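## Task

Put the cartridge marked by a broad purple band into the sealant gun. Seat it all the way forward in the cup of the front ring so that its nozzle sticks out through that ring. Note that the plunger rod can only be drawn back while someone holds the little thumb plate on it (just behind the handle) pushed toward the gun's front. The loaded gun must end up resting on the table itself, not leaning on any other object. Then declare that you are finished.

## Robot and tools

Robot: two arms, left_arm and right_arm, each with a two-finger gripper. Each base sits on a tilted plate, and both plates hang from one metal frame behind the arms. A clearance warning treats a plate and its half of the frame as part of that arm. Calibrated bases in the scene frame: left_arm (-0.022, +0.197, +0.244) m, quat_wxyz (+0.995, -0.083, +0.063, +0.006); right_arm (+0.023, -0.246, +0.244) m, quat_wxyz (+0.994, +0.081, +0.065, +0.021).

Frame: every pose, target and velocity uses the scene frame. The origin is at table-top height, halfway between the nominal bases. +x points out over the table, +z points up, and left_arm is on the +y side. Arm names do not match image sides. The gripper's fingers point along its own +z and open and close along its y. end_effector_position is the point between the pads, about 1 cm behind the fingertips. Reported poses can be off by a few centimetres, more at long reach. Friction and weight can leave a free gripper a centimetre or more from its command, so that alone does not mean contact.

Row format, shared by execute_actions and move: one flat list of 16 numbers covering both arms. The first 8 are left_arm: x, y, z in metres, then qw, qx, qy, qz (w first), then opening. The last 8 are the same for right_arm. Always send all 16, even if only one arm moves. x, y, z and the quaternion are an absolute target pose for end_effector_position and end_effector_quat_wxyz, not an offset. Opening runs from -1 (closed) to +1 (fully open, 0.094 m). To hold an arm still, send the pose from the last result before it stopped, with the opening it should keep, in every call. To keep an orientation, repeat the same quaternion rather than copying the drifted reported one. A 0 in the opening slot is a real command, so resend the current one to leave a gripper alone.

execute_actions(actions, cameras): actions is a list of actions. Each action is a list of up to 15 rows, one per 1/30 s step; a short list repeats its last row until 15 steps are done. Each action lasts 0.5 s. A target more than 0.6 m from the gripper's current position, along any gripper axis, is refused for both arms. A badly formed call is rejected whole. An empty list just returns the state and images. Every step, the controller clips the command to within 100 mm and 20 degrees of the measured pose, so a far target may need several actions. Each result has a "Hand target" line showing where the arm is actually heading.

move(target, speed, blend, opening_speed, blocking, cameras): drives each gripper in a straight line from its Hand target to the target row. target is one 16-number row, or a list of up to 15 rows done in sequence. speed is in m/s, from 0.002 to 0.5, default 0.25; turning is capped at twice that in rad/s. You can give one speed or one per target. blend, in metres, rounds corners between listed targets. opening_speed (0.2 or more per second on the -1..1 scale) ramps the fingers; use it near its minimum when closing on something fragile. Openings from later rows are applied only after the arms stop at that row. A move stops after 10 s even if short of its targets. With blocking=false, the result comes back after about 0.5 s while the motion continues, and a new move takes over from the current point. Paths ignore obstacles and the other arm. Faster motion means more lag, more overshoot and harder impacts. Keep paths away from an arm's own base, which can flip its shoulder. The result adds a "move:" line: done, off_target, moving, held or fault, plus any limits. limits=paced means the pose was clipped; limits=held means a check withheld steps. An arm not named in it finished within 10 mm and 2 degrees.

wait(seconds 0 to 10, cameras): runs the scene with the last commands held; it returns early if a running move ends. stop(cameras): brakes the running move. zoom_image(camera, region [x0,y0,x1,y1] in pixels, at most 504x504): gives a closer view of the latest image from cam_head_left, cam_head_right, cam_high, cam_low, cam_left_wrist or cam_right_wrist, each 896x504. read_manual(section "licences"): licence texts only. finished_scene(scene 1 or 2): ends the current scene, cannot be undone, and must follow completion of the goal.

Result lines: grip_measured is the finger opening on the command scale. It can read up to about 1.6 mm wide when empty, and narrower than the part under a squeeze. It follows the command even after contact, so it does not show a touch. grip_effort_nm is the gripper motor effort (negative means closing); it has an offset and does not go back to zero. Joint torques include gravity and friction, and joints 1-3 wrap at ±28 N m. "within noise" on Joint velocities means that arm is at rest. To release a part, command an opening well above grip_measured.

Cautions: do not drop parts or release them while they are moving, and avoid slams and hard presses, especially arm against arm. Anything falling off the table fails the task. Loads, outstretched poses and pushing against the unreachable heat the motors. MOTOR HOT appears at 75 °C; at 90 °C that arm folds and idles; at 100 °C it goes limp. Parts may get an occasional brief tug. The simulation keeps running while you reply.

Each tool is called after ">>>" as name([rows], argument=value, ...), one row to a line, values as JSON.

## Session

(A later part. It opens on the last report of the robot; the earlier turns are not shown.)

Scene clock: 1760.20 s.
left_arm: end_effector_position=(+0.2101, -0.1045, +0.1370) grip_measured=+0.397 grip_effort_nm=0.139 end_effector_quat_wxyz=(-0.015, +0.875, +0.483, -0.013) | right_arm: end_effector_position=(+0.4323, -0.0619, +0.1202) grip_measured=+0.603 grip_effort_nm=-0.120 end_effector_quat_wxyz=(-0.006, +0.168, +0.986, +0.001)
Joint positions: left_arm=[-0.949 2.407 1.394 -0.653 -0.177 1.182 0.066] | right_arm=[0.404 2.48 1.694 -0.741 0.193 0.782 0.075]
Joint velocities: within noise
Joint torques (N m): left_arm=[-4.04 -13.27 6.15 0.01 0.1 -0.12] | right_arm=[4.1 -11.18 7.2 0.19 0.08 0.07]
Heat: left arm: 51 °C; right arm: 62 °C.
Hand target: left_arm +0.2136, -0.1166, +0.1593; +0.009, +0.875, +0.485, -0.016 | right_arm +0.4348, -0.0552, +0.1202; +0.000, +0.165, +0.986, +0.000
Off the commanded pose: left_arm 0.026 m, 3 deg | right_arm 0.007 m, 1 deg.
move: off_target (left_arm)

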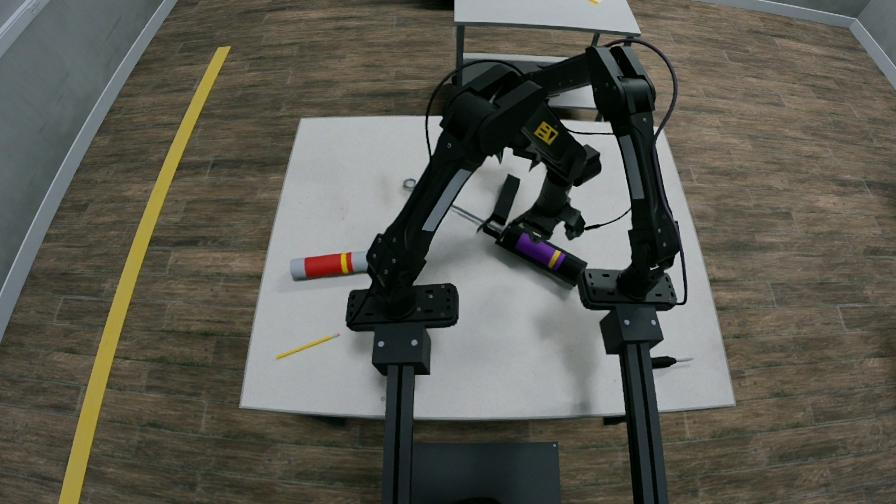

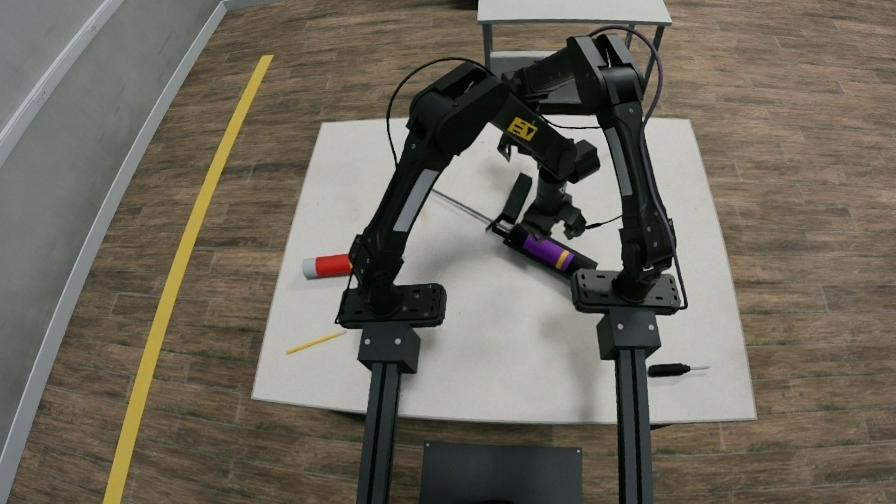

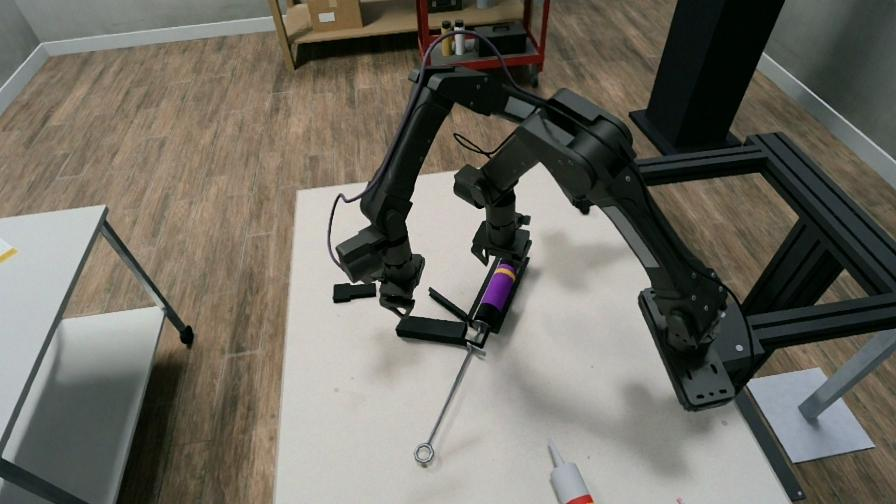

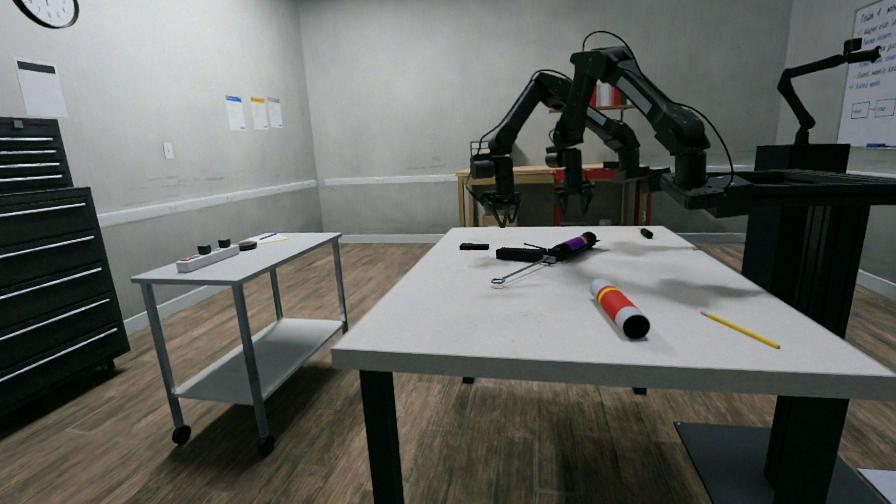

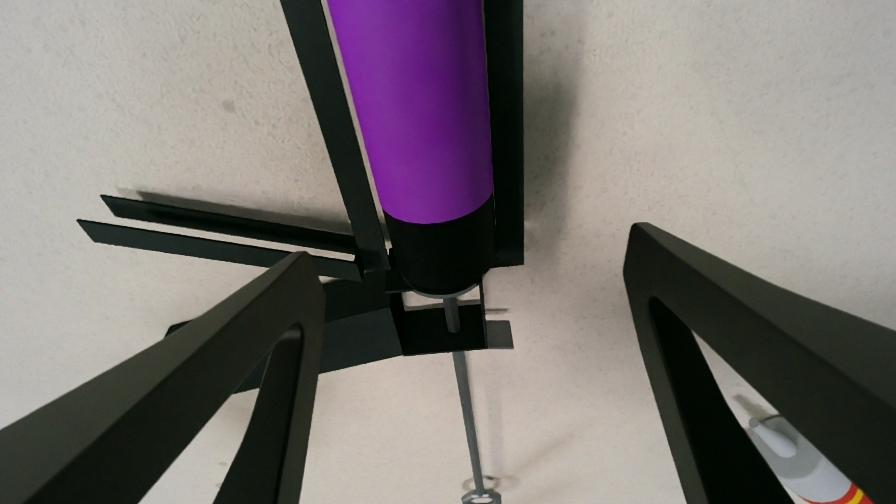

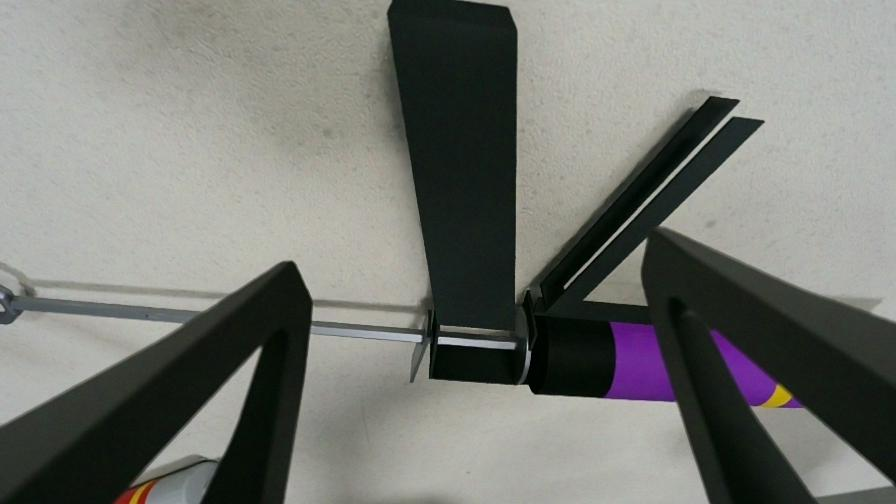

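>>> move(target=[0.20,0.02,0.20,0.0,0.8746,0.4848,0,0.0,0.40,-0.15,0.20,0,0.1115,0.9938,0,1], cameras=["cam_left_wrist","cam_right_wrist","cam_head_right"])

>>> zoom_image(camera="cam_right_wrist", region=[400, 200, 896, 479])

Scene clock: 1766.80 s.
left_arm: end_effector_position=(+0.1957, +0.0210, +0.1923) grip_measured=+0.003 grip_effort_nm=-0.134 end_effector_quat_wxyz=(-0.016, +0.874, +0.486, -0.004) | right_arm: end_effector_position=(+0.4019, -0.1476, +0.1930) grip_measured=+0.997 grip_effort_nm=0.173 end_effector_quat_wxyz=(-0.001, +0.114, +0.993, +0.000)
Joint positions: left_arm=[-0.786 1.919 0.914 -0.626 -0.207 1.341 0.047] | right_arm=[0.28 2.092 1.367 -0.769 0.193 0.544 0.094]
Joint velocities: within noise
Joint torques (N m): left_arm=[-1.51 -8.84 4.16 0.28 -0.01 0.14] | right_arm=[2.15 -12.04 4.9 0.04 0.01 -0.09]
Heat: left arm: 52 °C; right arm: 62 °C.
Hand target: left_arm +0.2000, +0.0201, +0.1998; +0.000, +0.875, +0.485, +0.000 | right_arm +0.4001, -0.1500, +0.1998; +0.000, +0.112, +0.994, +0.000
Off the commanded pose: left_arm 0.009 m, 2 deg | right_arm 0.008 m, 0 deg.
move: done
Images, in order (width x height): cam_head_right 896x504, cam_left_wrist 896x504, cam_right_wrist 896x504.

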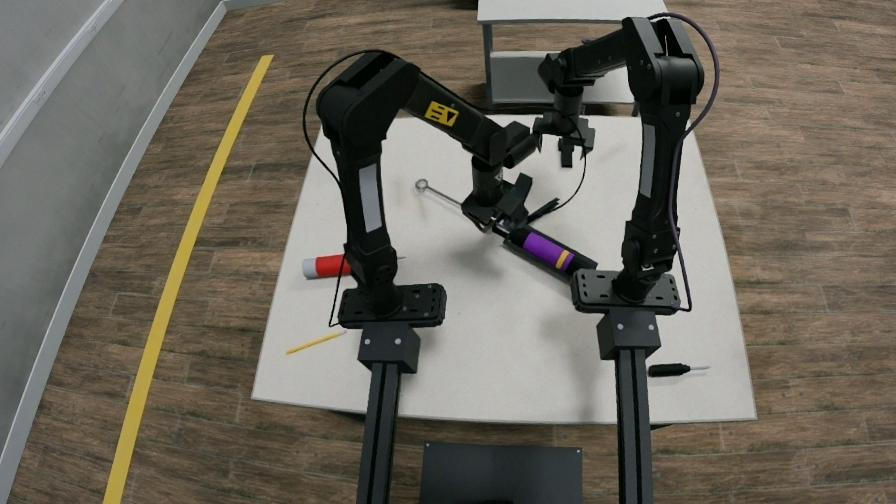

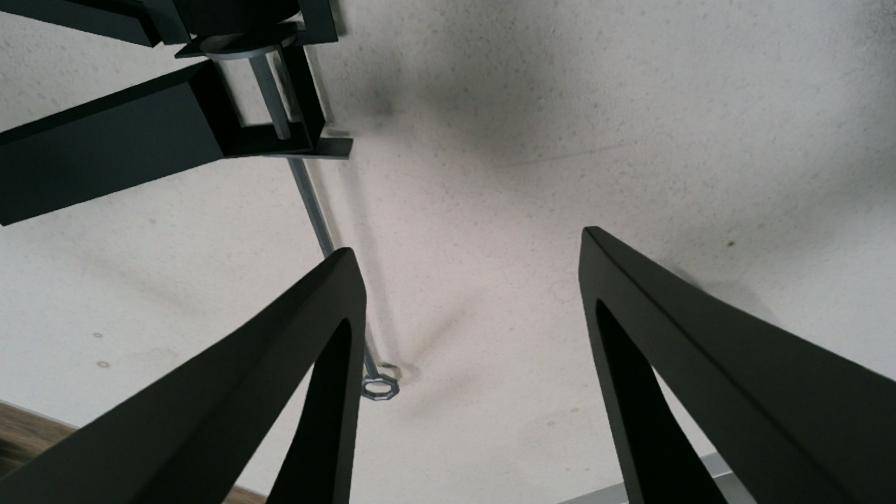

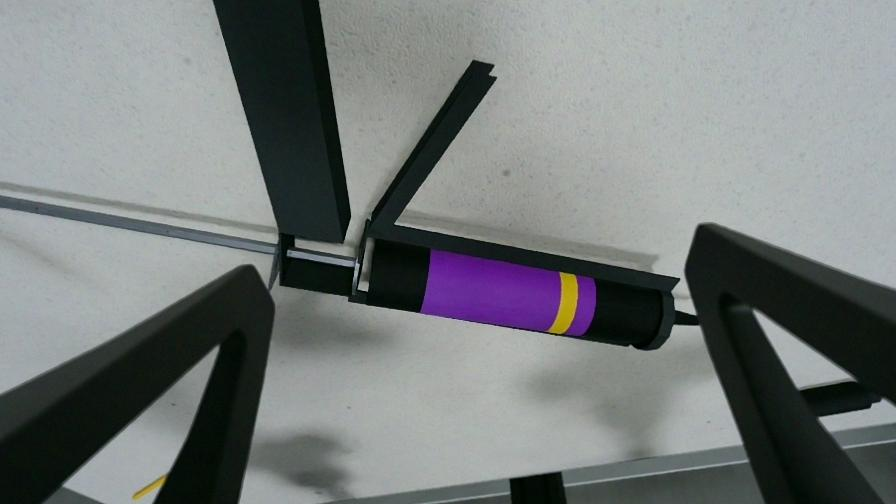

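Scaled by 1.016 from the camera's 896x504 image, which has a finer 1280x720 frame.

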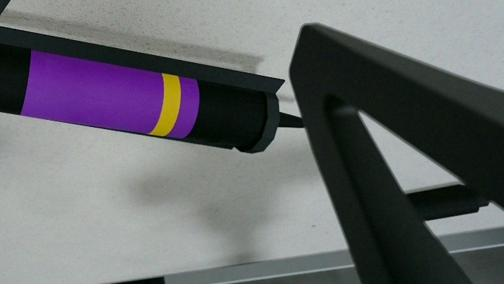

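>>> zoom_image(camera="cam_right_wrist", region=[570, 230, 710, 370])

>>> zoom_image(camera="cam_right_wrist", region=[260, 210, 450, 330])

Scaled by 3.600 from the camera's 896x504 image, which has a finer 1280x720 frame.

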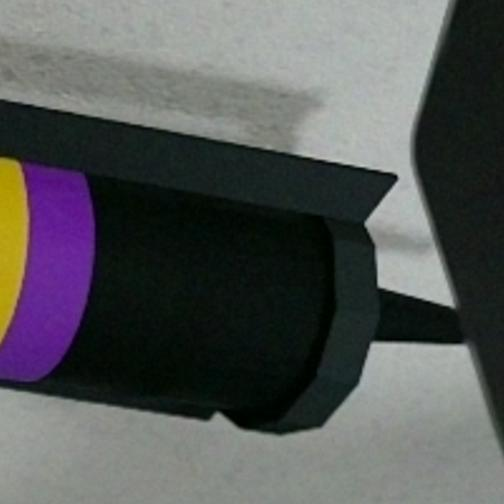

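Scaled by 2.653 from the camera's 896x504 image, which has a finer 1280x720 frame.

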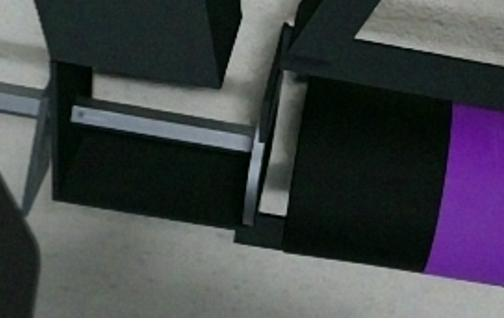

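>>> move(target=[0.20,0.02,0.20,0.0,0.8746,0.4848,0,0.0,0.36,-0.20,0.17,0,0.1115,0.9938,0,1], cameras=["cam_right_wrist"])

>>> zoom_image(camera="cam_right_wrist", region=[350, 180, 650, 400])

Scene clock: 1775.97 s.
left_arm: end_effector_position=(+0.1957, +0.0210, +0.1923) grip_measured=+0.003 grip_effort_nm=-0.134 end_effector_quat_wxyz=(-0.016, +0.874, +0.486, -0.004) | right_arm: end_effector_position=(+0.3522, -0.2012, +0.1623) grip_measured=+0.997 grip_effort_nm=0.168 end_effector_quat_wxyz=(-0.018, +0.110, +0.994, -0.011)
Joint positions: left_arm=[-0.786 1.919 0.914 -0.626 -0.207 1.342 0.047] | right_arm=[0.157 1.988 1.071 -0.595 0.192 0.418 0.094]
Joint velocities: within noise
Joint torques (N m): left_arm=[-1.57 -8.91 4.01 0.27 0.01 0.14] | right_arm=[1.68 -11.33 4.34 0.28 -0.06 -0.03]
Heat: left arm: 49 °C; right arm: 65 °C.
Hand target: left_arm +0.2000, +0.0201, +0.1998; +0.000, +0.875, +0.485, +0.000 | right_arm +0.3599, -0.2001, +0.1701; +0.000, +0.112, +0.994, +0.000
Off the commanded pose: left_arm 0.009 m, 2 deg | right_arm 0.011 m, 2 deg.
move: off_target (right_arm)
Images, in order (width x height): cam_right_wrist 896x504.

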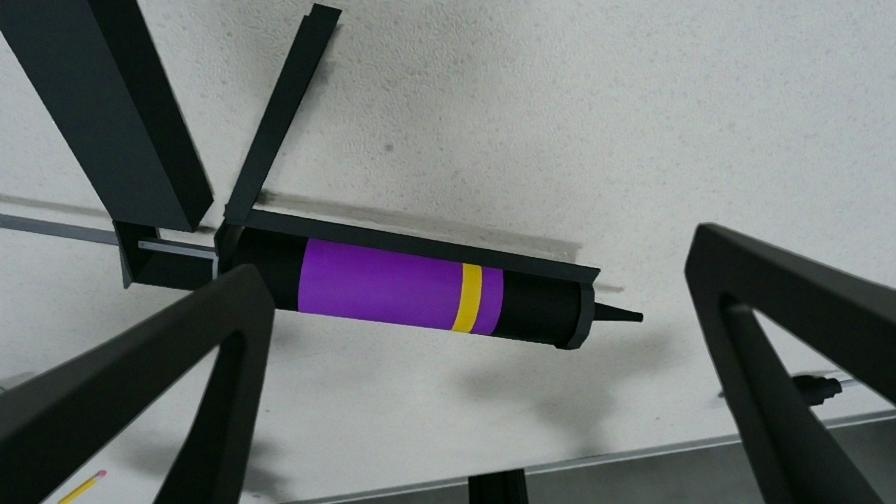

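Scaled by 1.680 from the camera's 896x504 image, which has a finer 1280x720 frame.

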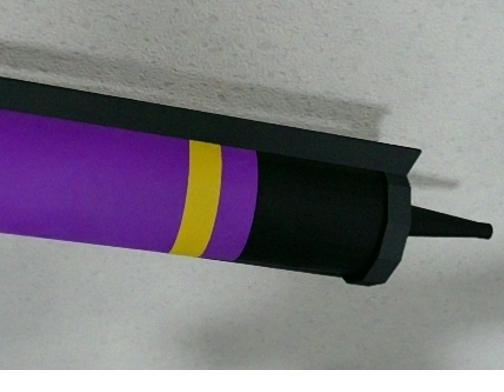

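>>> move([
  [0.20,0.02,0.20,0.0,0.8746,0.4848,0,0.0,0.405,-0.08,0.15,0,0.1822,0.9833,0,0.6],
  [0.20,0.02,0.20,0.0,0.8746,0.4848,0,0.0,0.407,-0.045,0.075,0,0.1822,0.9833,0,0.6],
], cameras=["cam_right_wrist"])

Scene clock: 1791.07 s.
left_arm: end_effector_position=(+0.1957, +0.0210, +0.1923) grip_measured=+0.003 grip_effort_nm=-0.139 end_effector_quat_wxyz=(-0.016, +0.874, +0.486, -0.004) | right_arm: end_effector_position=(+0.3998, -0.0529, +0.0725) grip_measured=+0.603 grip_effort_nm=-0.125 end_effector_quat_wxyz=(-0.015, +0.184, +0.983, -0.004)
Joint positions: left_arm=[-0.786 1.919 0.914 -0.626 -0.207 1.342 0.047] | right_arm=[0.432 2.549 1.577 -0.581 0.191 0.844 0.075]
Joint velocities: within noise
Joint torques (N m): left_arm=[-1.48 -8.88 4.01 0.23 -0.02 0.17] | right_arm=[4.01 -11.56 5.98 0.29 0.13 0.08]
Heat: left arm: 47 °C; right arm: 63 °C.
Hand target: left_arm +0.2000, +0.0201, +0.1998; +0.000, +0.875, +0.485, +0.000 | right_arm +0.4068, -0.0451, +0.0753; +0.000, +0.182, +0.983, +0.000
Off the commanded pose: left_arm 0.009 m, 2 deg | right_arm 0.011 m, 2 deg.
move: off_target (right_arm)
Images, in order (width x height): cam_right_wrist 896x504.

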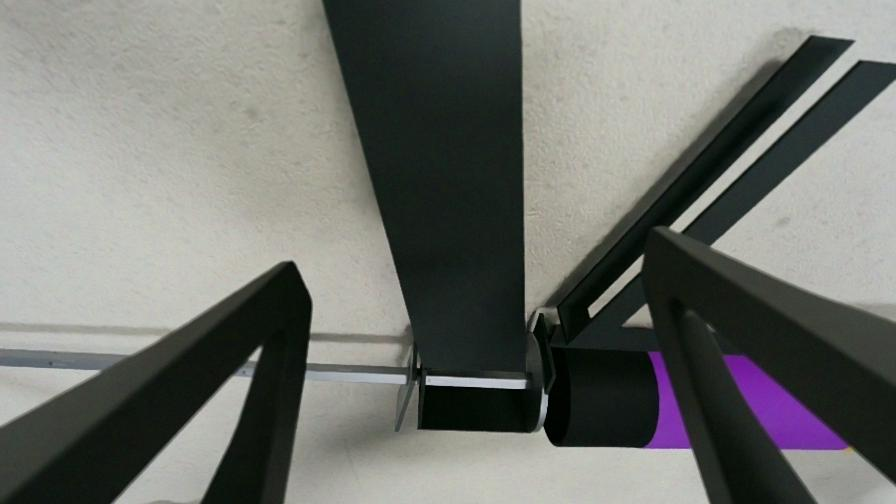

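>>> move([
  [0.20,0.02,0.20,0.0,0.8746,0.4848,0,0.0,0.424,-0.047,0.075,0,0.1822,0.9833,0,0.25],
  [0.20,0.02,0.20,0.0,0.8746,0.4848,0,0.0,0.424,-0.047,0.05,0,0.1822,0.9833,0,0.25],
], cameras=["cam_right_wrist"])

Scene clock: 1798.47 s.
left_arm: end_effector_position=(+0.1957, +0.0210, +0.1923) grip_measured=+0.003 grip_effort_nm=-0.134 end_effector_quat_wxyz=(-0.016, +0.874, +0.486, -0.004) | right_arm: end_effector_position=(+0.4147, -0.0469, +0.0501) grip_measured=+0.253 grip_effort_nm=-0.120 end_effector_quat_wxyz=(-0.012, +0.181, +0.983, -0.002)
Joint positions: left_arm=[-0.786 1.919 0.914 -0.626 -0.207 1.342 0.047] | right_arm=[0.419 2.648 1.684 -0.578 0.191 0.823 0.059]
Joint velocities: within noise
Joint torques (N m): left_arm=[-1.63 -8.88 4.05 0.24 0.01 0.14] | right_arm=[2.43 -11.85 6.38 0.28 0.11 -0.1]
Heat: left arm: 46 °C; right arm: 64 °C.
Hand target: left_arm +0.2000, +0.0201, +0.1998; +0.000, +0.875, +0.485, +0.000 | right_arm +0.4239, -0.0470, +0.0502; +0.000, +0.182, +0.983, +0.000
Off the commanded pose: left_arm 0.009 m, 2 deg | right_arm 0.009 m, 1 deg.
move: done
Images, in order (width x height): cam_right_wrist 896x504.

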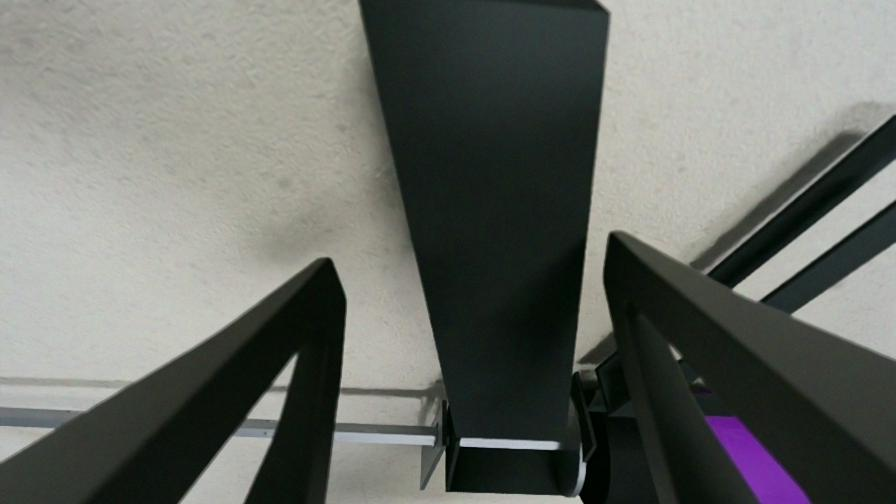

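>>> move([
  [0.20,0.02,0.20,0.0,0.8746,0.4848,0,0.0,0.421,-0.056,0.045,0,0.1822,0.9833,0,0.25],
], cameras=["cam_right_wrist"])

Scene clock: 1802.13 s.
left_arm: end_effector_position=(+0.1957, +0.0210, +0.1923) grip_measured=+0.003 grip_effort_nm=-0.139 end_effector_quat_wxyz=(-0.016, +0.874, +0.486, -0.004) | right_arm: end_effector_position=(+0.4178, -0.0533, +0.0458) grip_measured=+0.253 grip_effort_nm=-0.125 end_effector_quat_wxyz=(-0.007, +0.182, +0.983, +0.001)
Joint positions: left_arm=[-0.786 1.919 0.914 -0.626 -0.207 1.342 0.047] | right_arm=[0.401 2.648 1.669 -0.549 0.191 0.806 0.059]
Joint velocities: within noise
Joint torques (N m): left_arm=[-1.51 -8.73 4.07 0.24 -0.02 0.13] | right_arm=[2.47 -12.53 4.15 0.37 0.07 -0.02]
Heat: left arm: 46 °C; right arm: 64 °C.
Hand target: left_arm +0.2000, +0.0201, +0.1998; +0.000, +0.875, +0.485, +0.000 | right_arm +0.4209, -0.0560, +0.0450; +0.000, +0.182, +0.983, +0.000
Off the commanded pose: left_arm 0.009 m, 2 deg | right_arm 0.004 m, 1 deg.
move: done
Images, in order (width x height): cam_right_wrist 896x504.

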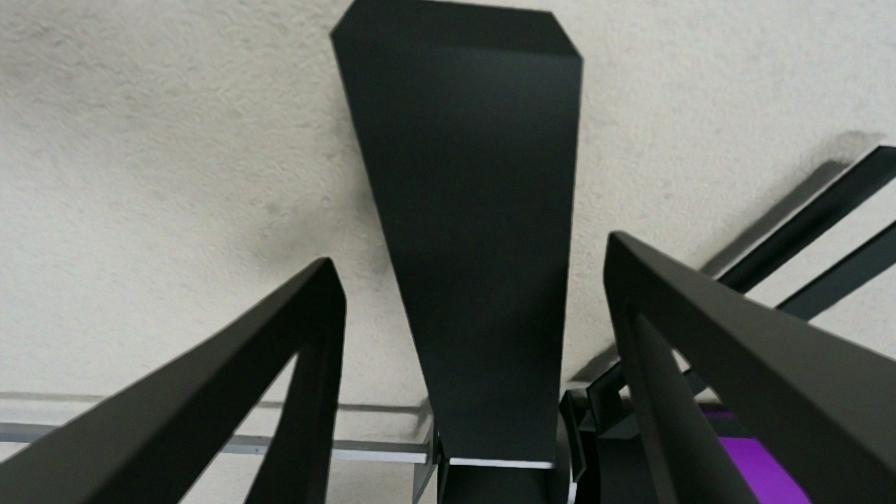

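>>> move([
  [0.20,0.02,0.20,0.0,0.8746,0.4848,0,0.0,0.420,-0.061,0.017,0,0.1822,0.9833,0,0.25],
], cameras=["cam_right_wrist"], speed=0.1)

>>> move([
  [0.20,0.02,0.20,0.0,0.8746,0.4848,0,0.0,0.420,-0.061,0.017,0,0.1822,0.9833,0,-0.4],
], cameras=["cam_right_wrist"], opening_speed=0.5)

Scene clock: 1805.93 s.
left_arm: end_effector_position=(+0.1957, +0.0210, +0.1923) grip_measured=+0.003 grip_effort_nm=-0.134 end_effector_quat_wxyz=(-0.016, +0.874, +0.486, -0.004) | right_arm: end_effector_position=(+0.4167, -0.0592, +0.0216) grip_measured=+0.253 grip_effort_nm=-0.120 end_effector_quat_wxyz=(-0.006, +0.182, +0.983, +0.001)
Joint positions: left_arm=[-0.786 1.919 0.914 -0.626 -0.207 1.342 0.047] | right_arm=[0.38 2.703 1.669 -0.487 0.191 0.783 0.059]
Joint velocities: within noise
Joint torques (N m): left_arm=[-1.63 -8.81 4.16 0.25 0.01 0.14] | right_arm=[2.33 -11.32 4.93 0.35 0.11 -0.03]
Heat: left arm: 46 °C; right arm: 64 °C.
Hand target: left_arm +0.2000, +0.0201, +0.1998; +0.000, +0.875, +0.485, +0.000 | right_arm +0.4198, -0.0610, +0.0171; +0.000, +0.182, +0.983, +0.000
Off the commanded pose: left_arm 0.009 m, 2 deg | right_arm 0.006 m, 1 deg.
move: done
Images, in order (width x height): cam_right_wrist 896x504.

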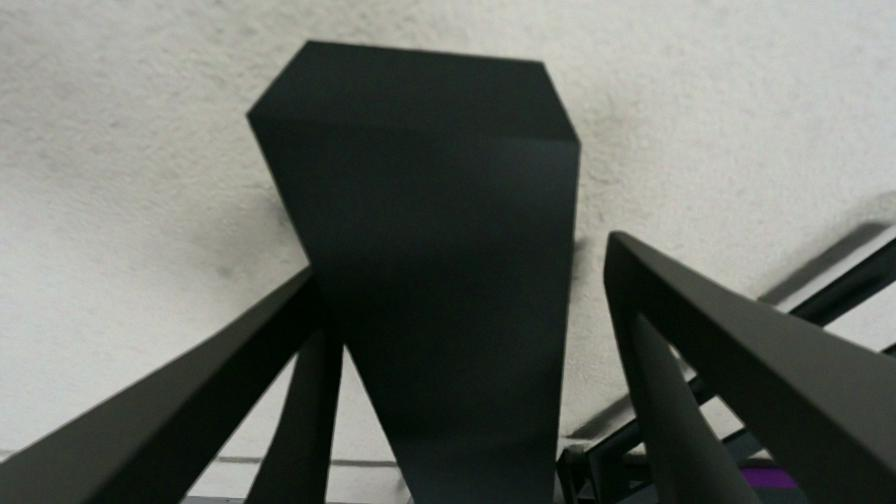

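Scene clock: 1807.43 s.
left_arm: end_effector_position=(+0.1957, +0.0210, +0.1923) grip_measured=+0.003 grip_effort_nm=-0.129 end_effector_quat_wxyz=(-0.016, +0.874, +0.486, -0.004) | right_arm: end_effector_position=(+0.4187, -0.0580, +0.0216) grip_measured=-0.182 grip_effort_nm=-1.004 end_effector_quat_wxyz=(-0.003, +0.182, +0.983, +0.005)
Joint positions: left_arm=[-0.786 1.919 0.914 -0.626 -0.207 1.342 0.047] | right_arm=[0.38 2.703 1.669 -0.478 0.19 0.783 0.038]
Joint velocities: within noise
Joint torques (N m): left_arm=[-1.58 -8.68 4.03 0.23 0.03 0.16] | right_arm=[2.33 -11.33 4.93 0.29 0.11 -0.04]
Heat: left arm: 46 °C; right arm: 65 °C.
Hand target: left_arm +0.2000, +0.0201, +0.1998; +0.000, +0.875, +0.485, +0.000 | right_arm +0.4198, -0.0610, +0.0170; +0.000, +0.182, +0.983, +0.000
Off the commanded pose: left_arm 0.009 m, 2 deg | right_arm 0.006 m, 1 deg.
move: done
Images, in order (width x height): cam_right_wrist 896x504.

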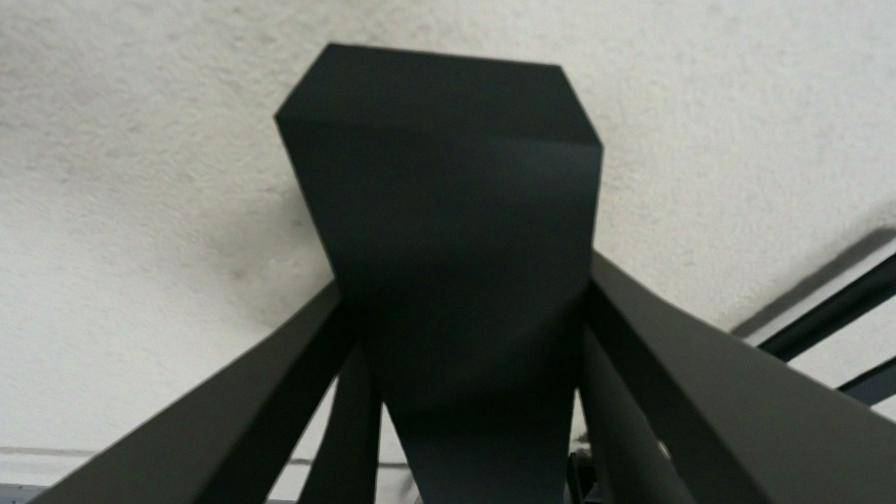

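>>> move([
  [0.2139,-0.110,0.11,0.0,0.8746,0.4848,0,0.3,0.420,-0.061,0.017,0,0.1822,0.9833,0,-0.4],
], cameras=["cam_left_wrist"])

Scene clock: 1811.40 s.
left_arm: end_effector_position=(+0.2181, -0.1040, +0.1140) grip_measured=+0.297 grip_effort_nm=0.134 end_effector_quat_wxyz=(+0.003, +0.874, +0.486, +0.004) | right_arm: end_effector_position=(+0.4187, -0.0580, +0.0216) grip_measured=-0.182 grip_effort_nm=-1.009 end_effector_quat_wxyz=(-0.003, +0.182, +0.983, +0.005)
Joint positions: left_arm=[-0.934 2.448 1.358 -0.532 -0.207 1.2 0.061] | right_arm=[0.38 2.703 1.669 -0.478 0.19 0.783 0.038]
Joint velocities: within noise
Joint torques (N m): left_arm=[-3.43 -7.71 6.45 0.21 0.06 -0.15] | right_arm=[2.39 -11.33 4.92 0.3 0.11 -0.06]
Heat: left arm: 45 °C; right arm: 65 °C.
Hand target: left_arm +0.2138, -0.1098, +0.1101; +0.000, +0.875, +0.485, +0.000 | right_arm +0.4198, -0.0610, +0.0170; +0.000, +0.182, +0.983, +0.000
Off the commanded pose: left_arm 0.008 m, 1 deg | right_arm 0.006 m, 1 deg.
move: done
Images, in order (width x height): cam_left_wrist 896x504.

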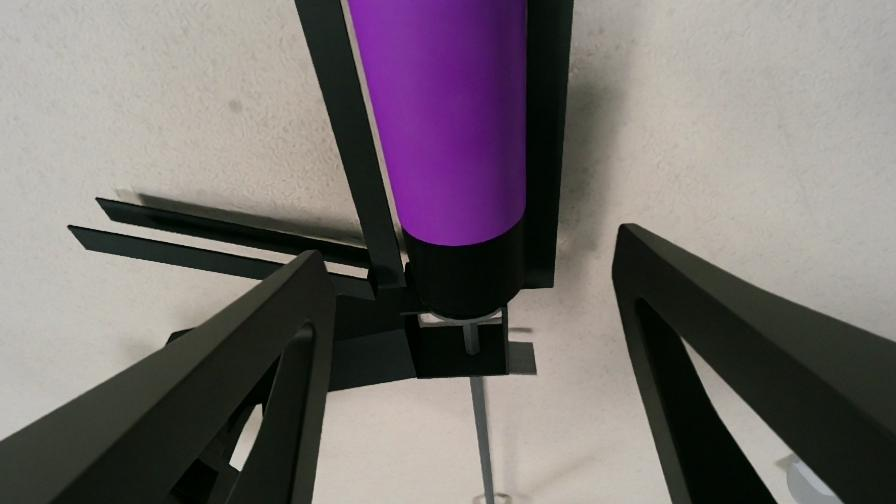

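>>> move([
  [0.2139,-0.120,0.07,0.0,0.8746,0.4848,0,0.3,0.420,-0.061,0.017,0,0.1822,0.9833,0,-0.4],
  [0.2139,-0.120,0.044,0.0,0.8746,0.4848,0,0.3,0.420,-0.061,0.017,0,0.1822,0.9833,0,-0.4],
], cameras=["cam_left_wrist"], speed=0.1)

Scene clock: 1819.77 s.
left_arm: end_effector_position=(+0.2114, -0.1165, +0.0510) grip_measured=+0.297 grip_effort_nm=0.144 end_effector_quat_wxyz=(-0.004, +0.875, +0.485, +0.003) | right_arm: end_effector_position=(+0.4187, -0.0580, +0.0216) grip_measured=-0.182 grip_effort_nm=-1.009 end_effector_quat_wxyz=(-0.003, +0.182, +0.983, +0.005)
Joint positions: left_arm=[-0.934 2.656 1.442 -0.421 -0.207 1.2 0.061] | right_arm=[0.38 2.703 1.669 -0.478 0.19 0.783 0.038]
Joint velocities: within noise
Joint torques (N m): left_arm=[-2.04 -8.08 5.65 0.38 0.04 0.11] | right_arm=[2.28 -11.33 4.92 0.29 0.1 -0.06]
Heat: left arm: 45 °C; right arm: 67 °C.
Hand target: left_arm +0.2138, -0.1198, +0.0442; +0.000, +0.875, +0.485, +0.000 | right_arm +0.4198, -0.0610, +0.0170; +0.000, +0.182, +0.983, +0.000
Off the commanded pose: left_arm 0.008 m, 1 deg | right_arm 0.006 m, 1 deg.
move: done
Images, in order (width x height): cam_left_wrist 896x504.

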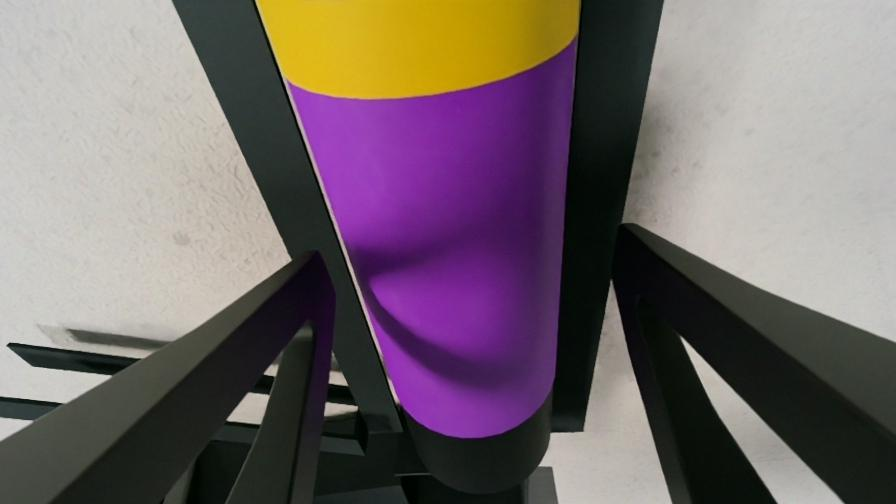

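>>> move([
  [0.2185,-0.122,0.044,0.0,0.8746,0.4848,0,0.2,0.420,-0.061,0.017,0,0.1822,0.9833,0,-0.4],
  [0.2185,-0.122,0.038,0.0,0.8746,0.4848,0,0.2,0.420,-0.061,0.017,0,0.1822,0.9833,0,-0.4],
], cameras=["cam_left_wrist"], speed=0.1)

Scene clock: 1825.43 s.
left_arm: end_effector_position=(+0.2168, -0.1206, +0.0465) grip_measured=+0.203 grip_effort_nm=-0.134 end_effector_quat_wxyz=(+0.000, +0.874, +0.486, +0.003) | right_arm: end_effector_position=(+0.4187, -0.0580, +0.0216) grip_measured=-0.182 grip_effort_nm=-1.004 end_effector_quat_wxyz=(-0.003, +0.182, +0.983, +0.005)
Joint positions: left_arm=[-0.927 2.679 1.473 -0.421 -0.207 1.205 0.056] | right_arm=[0.38 2.703 1.669 -0.478 0.19 0.783 0.038]
Joint velocities: within noise
Joint torques (N m): left_arm=[-1.87 -8.18 5.81 0.31 0.05 0.16] | right_arm=[2.35 -11.33 4.88 0.3 0.09 -0.06]
Heat: left arm: 45 °C; right arm: 68 °C.
Hand target: left_arm +0.2185, -0.1218, +0.0383; +0.000, +0.875, +0.485, +0.000 | right_arm +0.4198, -0.0610, +0.0170; +0.000, +0.182, +0.983, +0.000
Off the commanded pose: left_arm 0.009 m, 0 deg | right_arm 0.006 m, 1 deg.
move: done
Images, in order (width x height): cam_left_wrist 896x504.

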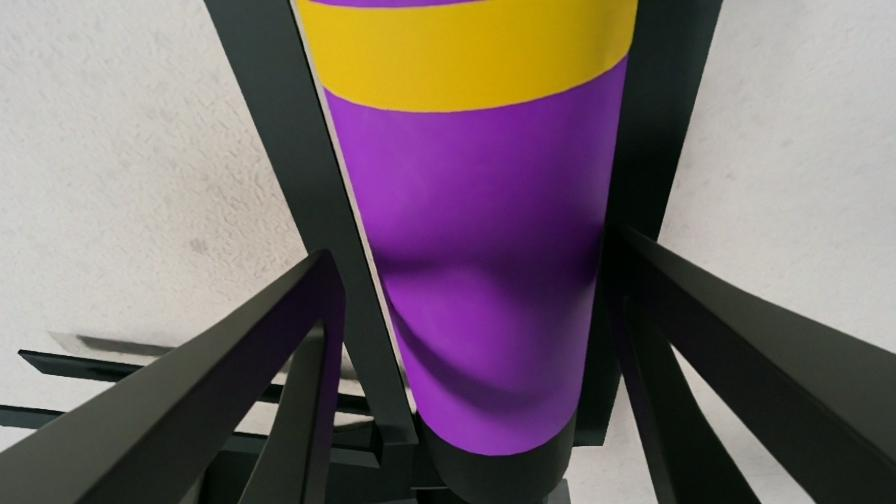

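>>> move([
  [0.2163,-0.1205,0.030,0.0,0.8746,0.4848,0,0.2,0.420,-0.061,0.017,0,0.1822,0.9833,0,-0.4],
], cameras=["cam_left_wrist"], speed=0.1)

Scene clock: 1828.40 s.
left_arm: end_effector_position=(+0.2160, -0.1197, +0.0391) grip_measured=+0.203 grip_effort_nm=-0.139 end_effector_quat_wxyz=(+0.000, +0.873, +0.487, +0.003) | right_arm: end_effector_position=(+0.4187, -0.0580, +0.0216) grip_measured=-0.182 grip_effort_nm=-1.004 end_effector_quat_wxyz=(-0.003, +0.182, +0.983, +0.005)
Joint positions: left_arm=[-0.923 2.698 1.473 -0.4 -0.207 1.207 0.056] | right_arm=[0.38 2.703 1.669 -0.478 0.19 0.783 0.038]
Joint velocities: within noise
Joint torques (N m): left_arm=[-2.11 -8.03 5.14 0.4 0.03 0.14] | right_arm=[2.37 -11.37 4.89 0.32 0.1 -0.05]
Heat: left arm: 44 °C; right arm: 68 °C.
Hand target: left_arm +0.2161, -0.1204, +0.0302; +0.000, +0.875, +0.485, +0.000 | right_arm +0.4198, -0.0610, +0.0170; +0.000, +0.182, +0.983, +0.000
Off the commanded pose: left_arm 0.009 m, 0 deg | right_arm 0.006 m, 1 deg.
move: done
Images, in order (width x height): cam_left_wrist 896x504.

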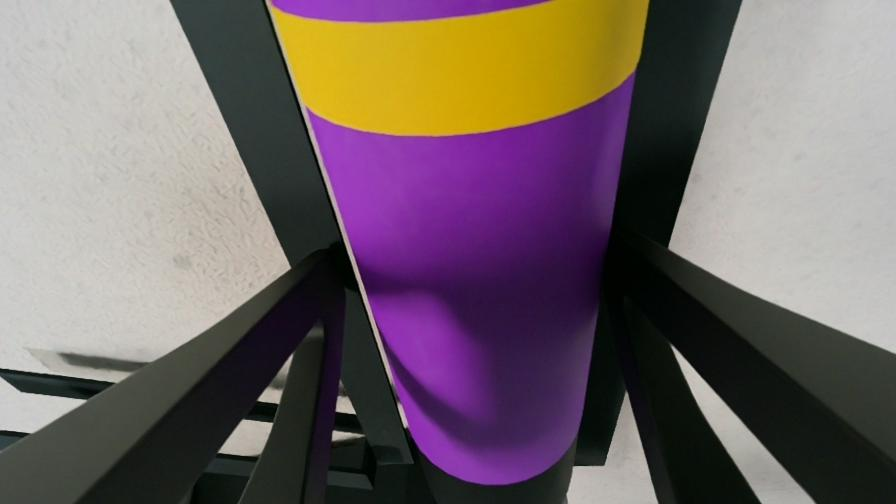

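>>> move([
  [0.2163,-0.1205,0.031,0.0,0.8746,0.4848,0,-0.1,0.420,-0.061,0.017,0,0.1822,0.9833,0,-0.4],
], cameras=["cam_left_wrist","cam_head_right"], opening_speed=0.3)

Scene clock: 1831.57 s.
left_arm: end_effector_position=(+0.2160, -0.1197, +0.0391) grip_measured=-0.009 grip_effort_nm=-1.013 end_effector_quat_wxyz=(+0.000, +0.874, +0.486, +0.003) | right_arm: end_effector_position=(+0.4187, -0.0580, +0.0216) grip_measured=-0.182 grip_effort_nm=-1.004 end_effector_quat_wxyz=(-0.003, +0.182, +0.983, +0.005)
Joint positions: left_arm=[-0.923 2.698 1.473 -0.4 -0.207 1.209 0.047] | right_arm=[0.38 2.703 1.669 -0.478 0.19 0.783 0.038]
Joint velocities: within noise
Joint torques (N m): left_arm=[-2.13 -8.32 5.08 0.37 0.03 0.13] | right_arm=[2.36 -11.3 4.93 0.28 0.09 -0.06]
Heat: left arm: 44 °C; right arm: 68 °C.
Hand target: left_arm +0.2161, -0.1204, +0.0312; +0.000, +0.875, +0.485, +0.000 | right_arm +0.4198, -0.0610, +0.0170; +0.000, +0.182, +0.983, +0.000
Off the commanded pose: left_arm 0.008 m, 0 deg | right_arm 0.006 m, 1 deg.
move: done
Images, in order (width x height): cam_head_right 896x504, cam_left_wrist 896x504.

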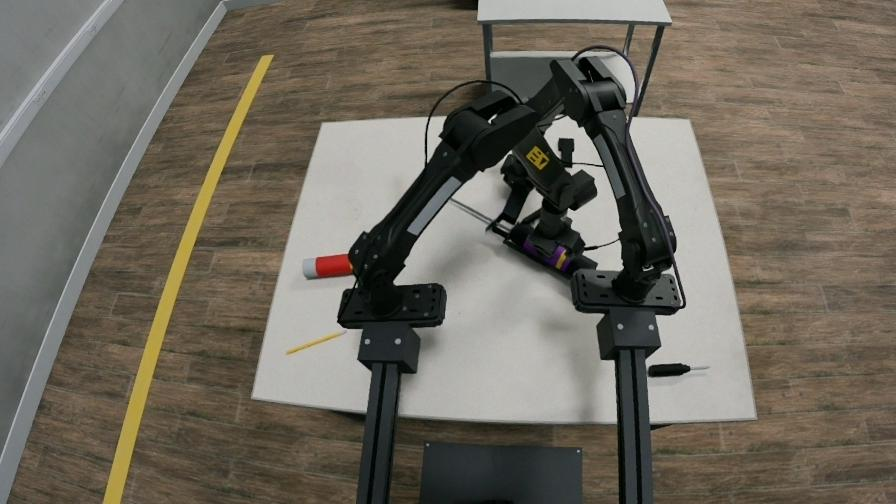

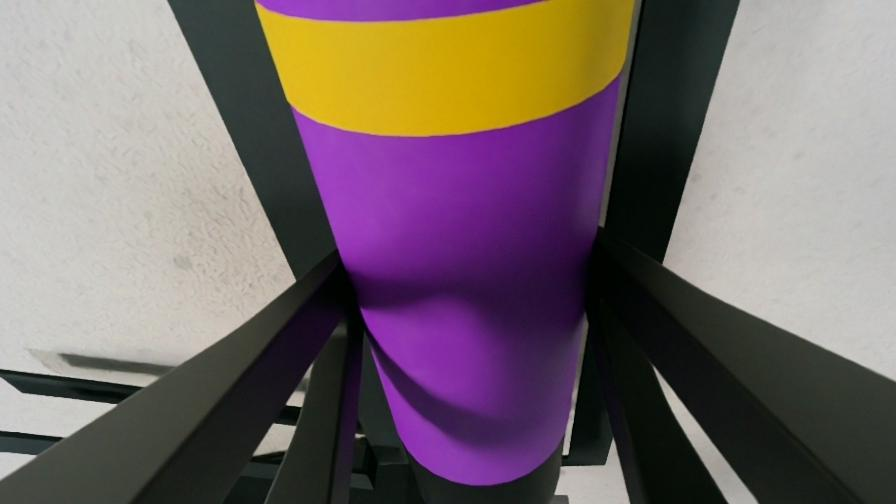

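>>> move([
  [0.2050,-0.1370,0.031,0.0,0.8746,0.4848,0,-0.1,0.420,-0.061,0.017,0,0.1822,0.9833,0,-0.4],
], cameras=["cam_left_wrist"], speed=0.04)

Scene clock: 1835.33 s.
left_arm: end_effector_position=(+0.2154, -0.1214, +0.0391) grip_measured=-0.010 grip_effort_nm=-1.023 end_effector_quat_wxyz=(-0.009, +0.873, +0.487, +0.011) | right_arm: end_effector_position=(+0.4187, -0.0580, +0.0216) grip_measured=-0.182 grip_effort_nm=-1.009 end_effector_quat_wxyz=(-0.003, +0.182, +0.983, +0.005)
Joint positions: left_arm=[-0.935 2.713 1.504 -0.436 -0.225 1.192 0.046] | right_arm=[0.38 2.703 1.669 -0.478 0.19 0.783 0.038]
Joint velocities: within noise
Joint torques (N m): left_arm=[-5.15 -7.68 6.27 0.42 0.25 -0.24] | right_arm=[2.32 -11.33 4.93 0.31 0.11 -0.06]
Heat: left arm: 44 °C; right arm: 68 °C.
Hand target: left_arm +0.2048, -0.1360, +0.0317; +0.000, +0.875, +0.485, +0.000 | right_arm +0.4198, -0.0610, +0.0170; +0.000, +0.182, +0.983, +0.000
Off the commanded pose: left_arm 0.020 m, 2 deg | right_arm 0.006 m, 1 deg.
move: off_target (left_arm)
Images, in order (width x height): cam_left_wrist 896x504.

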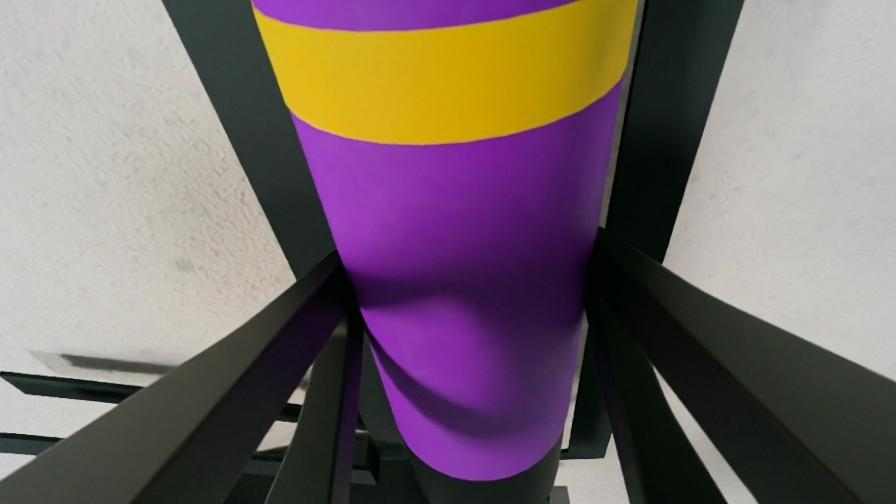

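>>> move([
  [0.1990,-0.1380,0.031,0.0,0.8746,0.4848,0,-0.1,0.420,-0.061,0.017,0,0.1822,0.9833,0,-0.4],
], cameras=["cam_left_wrist"], speed=0.04)

>>> move([
  [0.1990,-0.1380,0.040,0.0,0.8746,0.4848,0,-0.1,0.420,-0.061,0.017,0,0.1822,0.9833,0,-0.4],
], cameras=["cam_left_wrist"], speed=0.04)

Scene clock: 1840.23 s.
left_arm: end_effector_position=(+0.2145, -0.1222, +0.0395) grip_measured=-0.010 grip_effort_nm=-1.023 end_effector_quat_wxyz=(-0.010, +0.871, +0.491, +0.016) | right_arm: end_effector_position=(+0.4186, -0.0581, +0.0216) grip_measured=-0.182 grip_effort_nm=-1.004 end_effector_quat_wxyz=(-0.003, +0.182, +0.983, +0.004)
Joint positions: left_arm=[-0.942 2.714 1.505 -0.436 -0.233 1.175 0.046] | right_arm=[0.38 2.703 1.669 -0.478 0.19 0.782 0.038]
Joint velocities: within noise
Joint torques (N m): left_arm=[-5.71 -7.92 5.11 0.47 0.3 -0.18] | right_arm=[2.33 -11.36 4.97 0.31 0.11 -0.03]
Heat: left arm: 43 °C; right arm: 69 °C.
Hand target: left_arm +0.1988, -0.1369, +0.0319; +0.000, +0.875, +0.484, +0.000 | right_arm +0.4198, -0.0610, +0.0170; +0.000, +0.182, +0.983, +0.000
Off the commanded pose: left_arm 0.024 m, 2 deg | right_arm 0.006 m, 1 deg.
move: off_target (left_arm)
Images, in order (width x height): cam_left_wrist 896x504.

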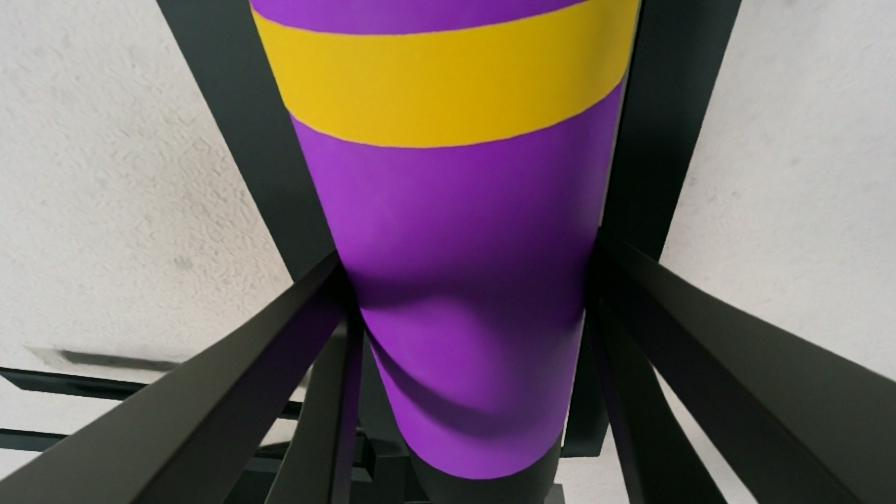

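Scene clock: 1840.97 s.
left_arm: end_effector_position=(+0.2140, -0.1227, +0.0396) grip_measured=-0.010 grip_effort_nm=-1.033 end_effector_quat_wxyz=(-0.009, +0.869, +0.494, +0.016) | right_arm: end_effector_position=(+0.4185, -0.0581, +0.0216) grip_measured=-0.182 grip_effort_nm=-1.004 end_effector_quat_wxyz=(-0.003, +0.181, +0.983, +0.004)
Joint positions: left_arm=[-0.944 2.714 1.505 -0.436 -0.234 1.165 0.046] | right_arm=[0.38 2.703 1.669 -0.479 0.19 0.781 0.038]
Joint velocities: within noise
Joint torques (N m): left_arm=[-5.98 -9.69 4.22 0.32 0.31 -0.11] | right_arm=[2.36 -11.3 4.9 0.32 0.08 -0.04]
Heat: left arm: 43 °C; right arm: 69 °C.
Hand target: left_arm +0.1990, -0.1373, +0.0403; +0.000, +0.875, +0.485, +0.000 | right_arm +0.4198, -0.0609, +0.0170; +0.000, +0.182, +0.983, +0.000
Off the commanded pose: left_arm 0.021 m, 2 deg | right_arm 0.006 m, 1 deg.
move: off_target (left_arm)
Images, in order (width x height): cam_left_wrist 896x504.

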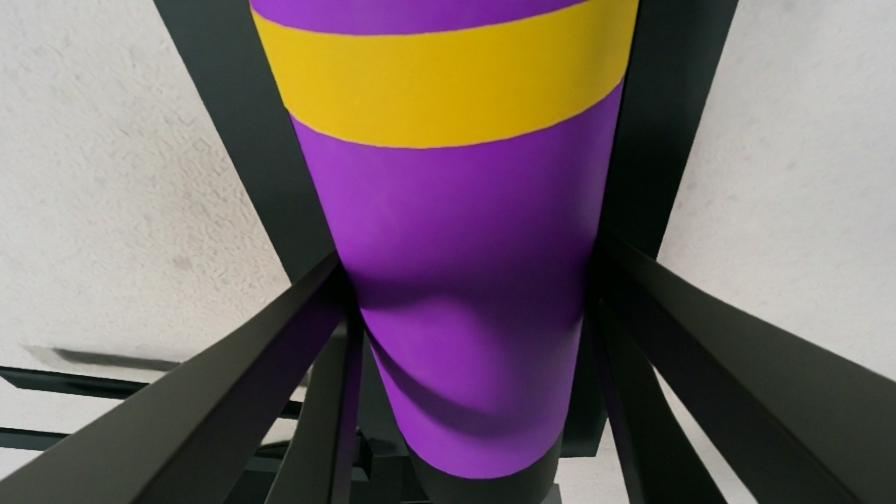

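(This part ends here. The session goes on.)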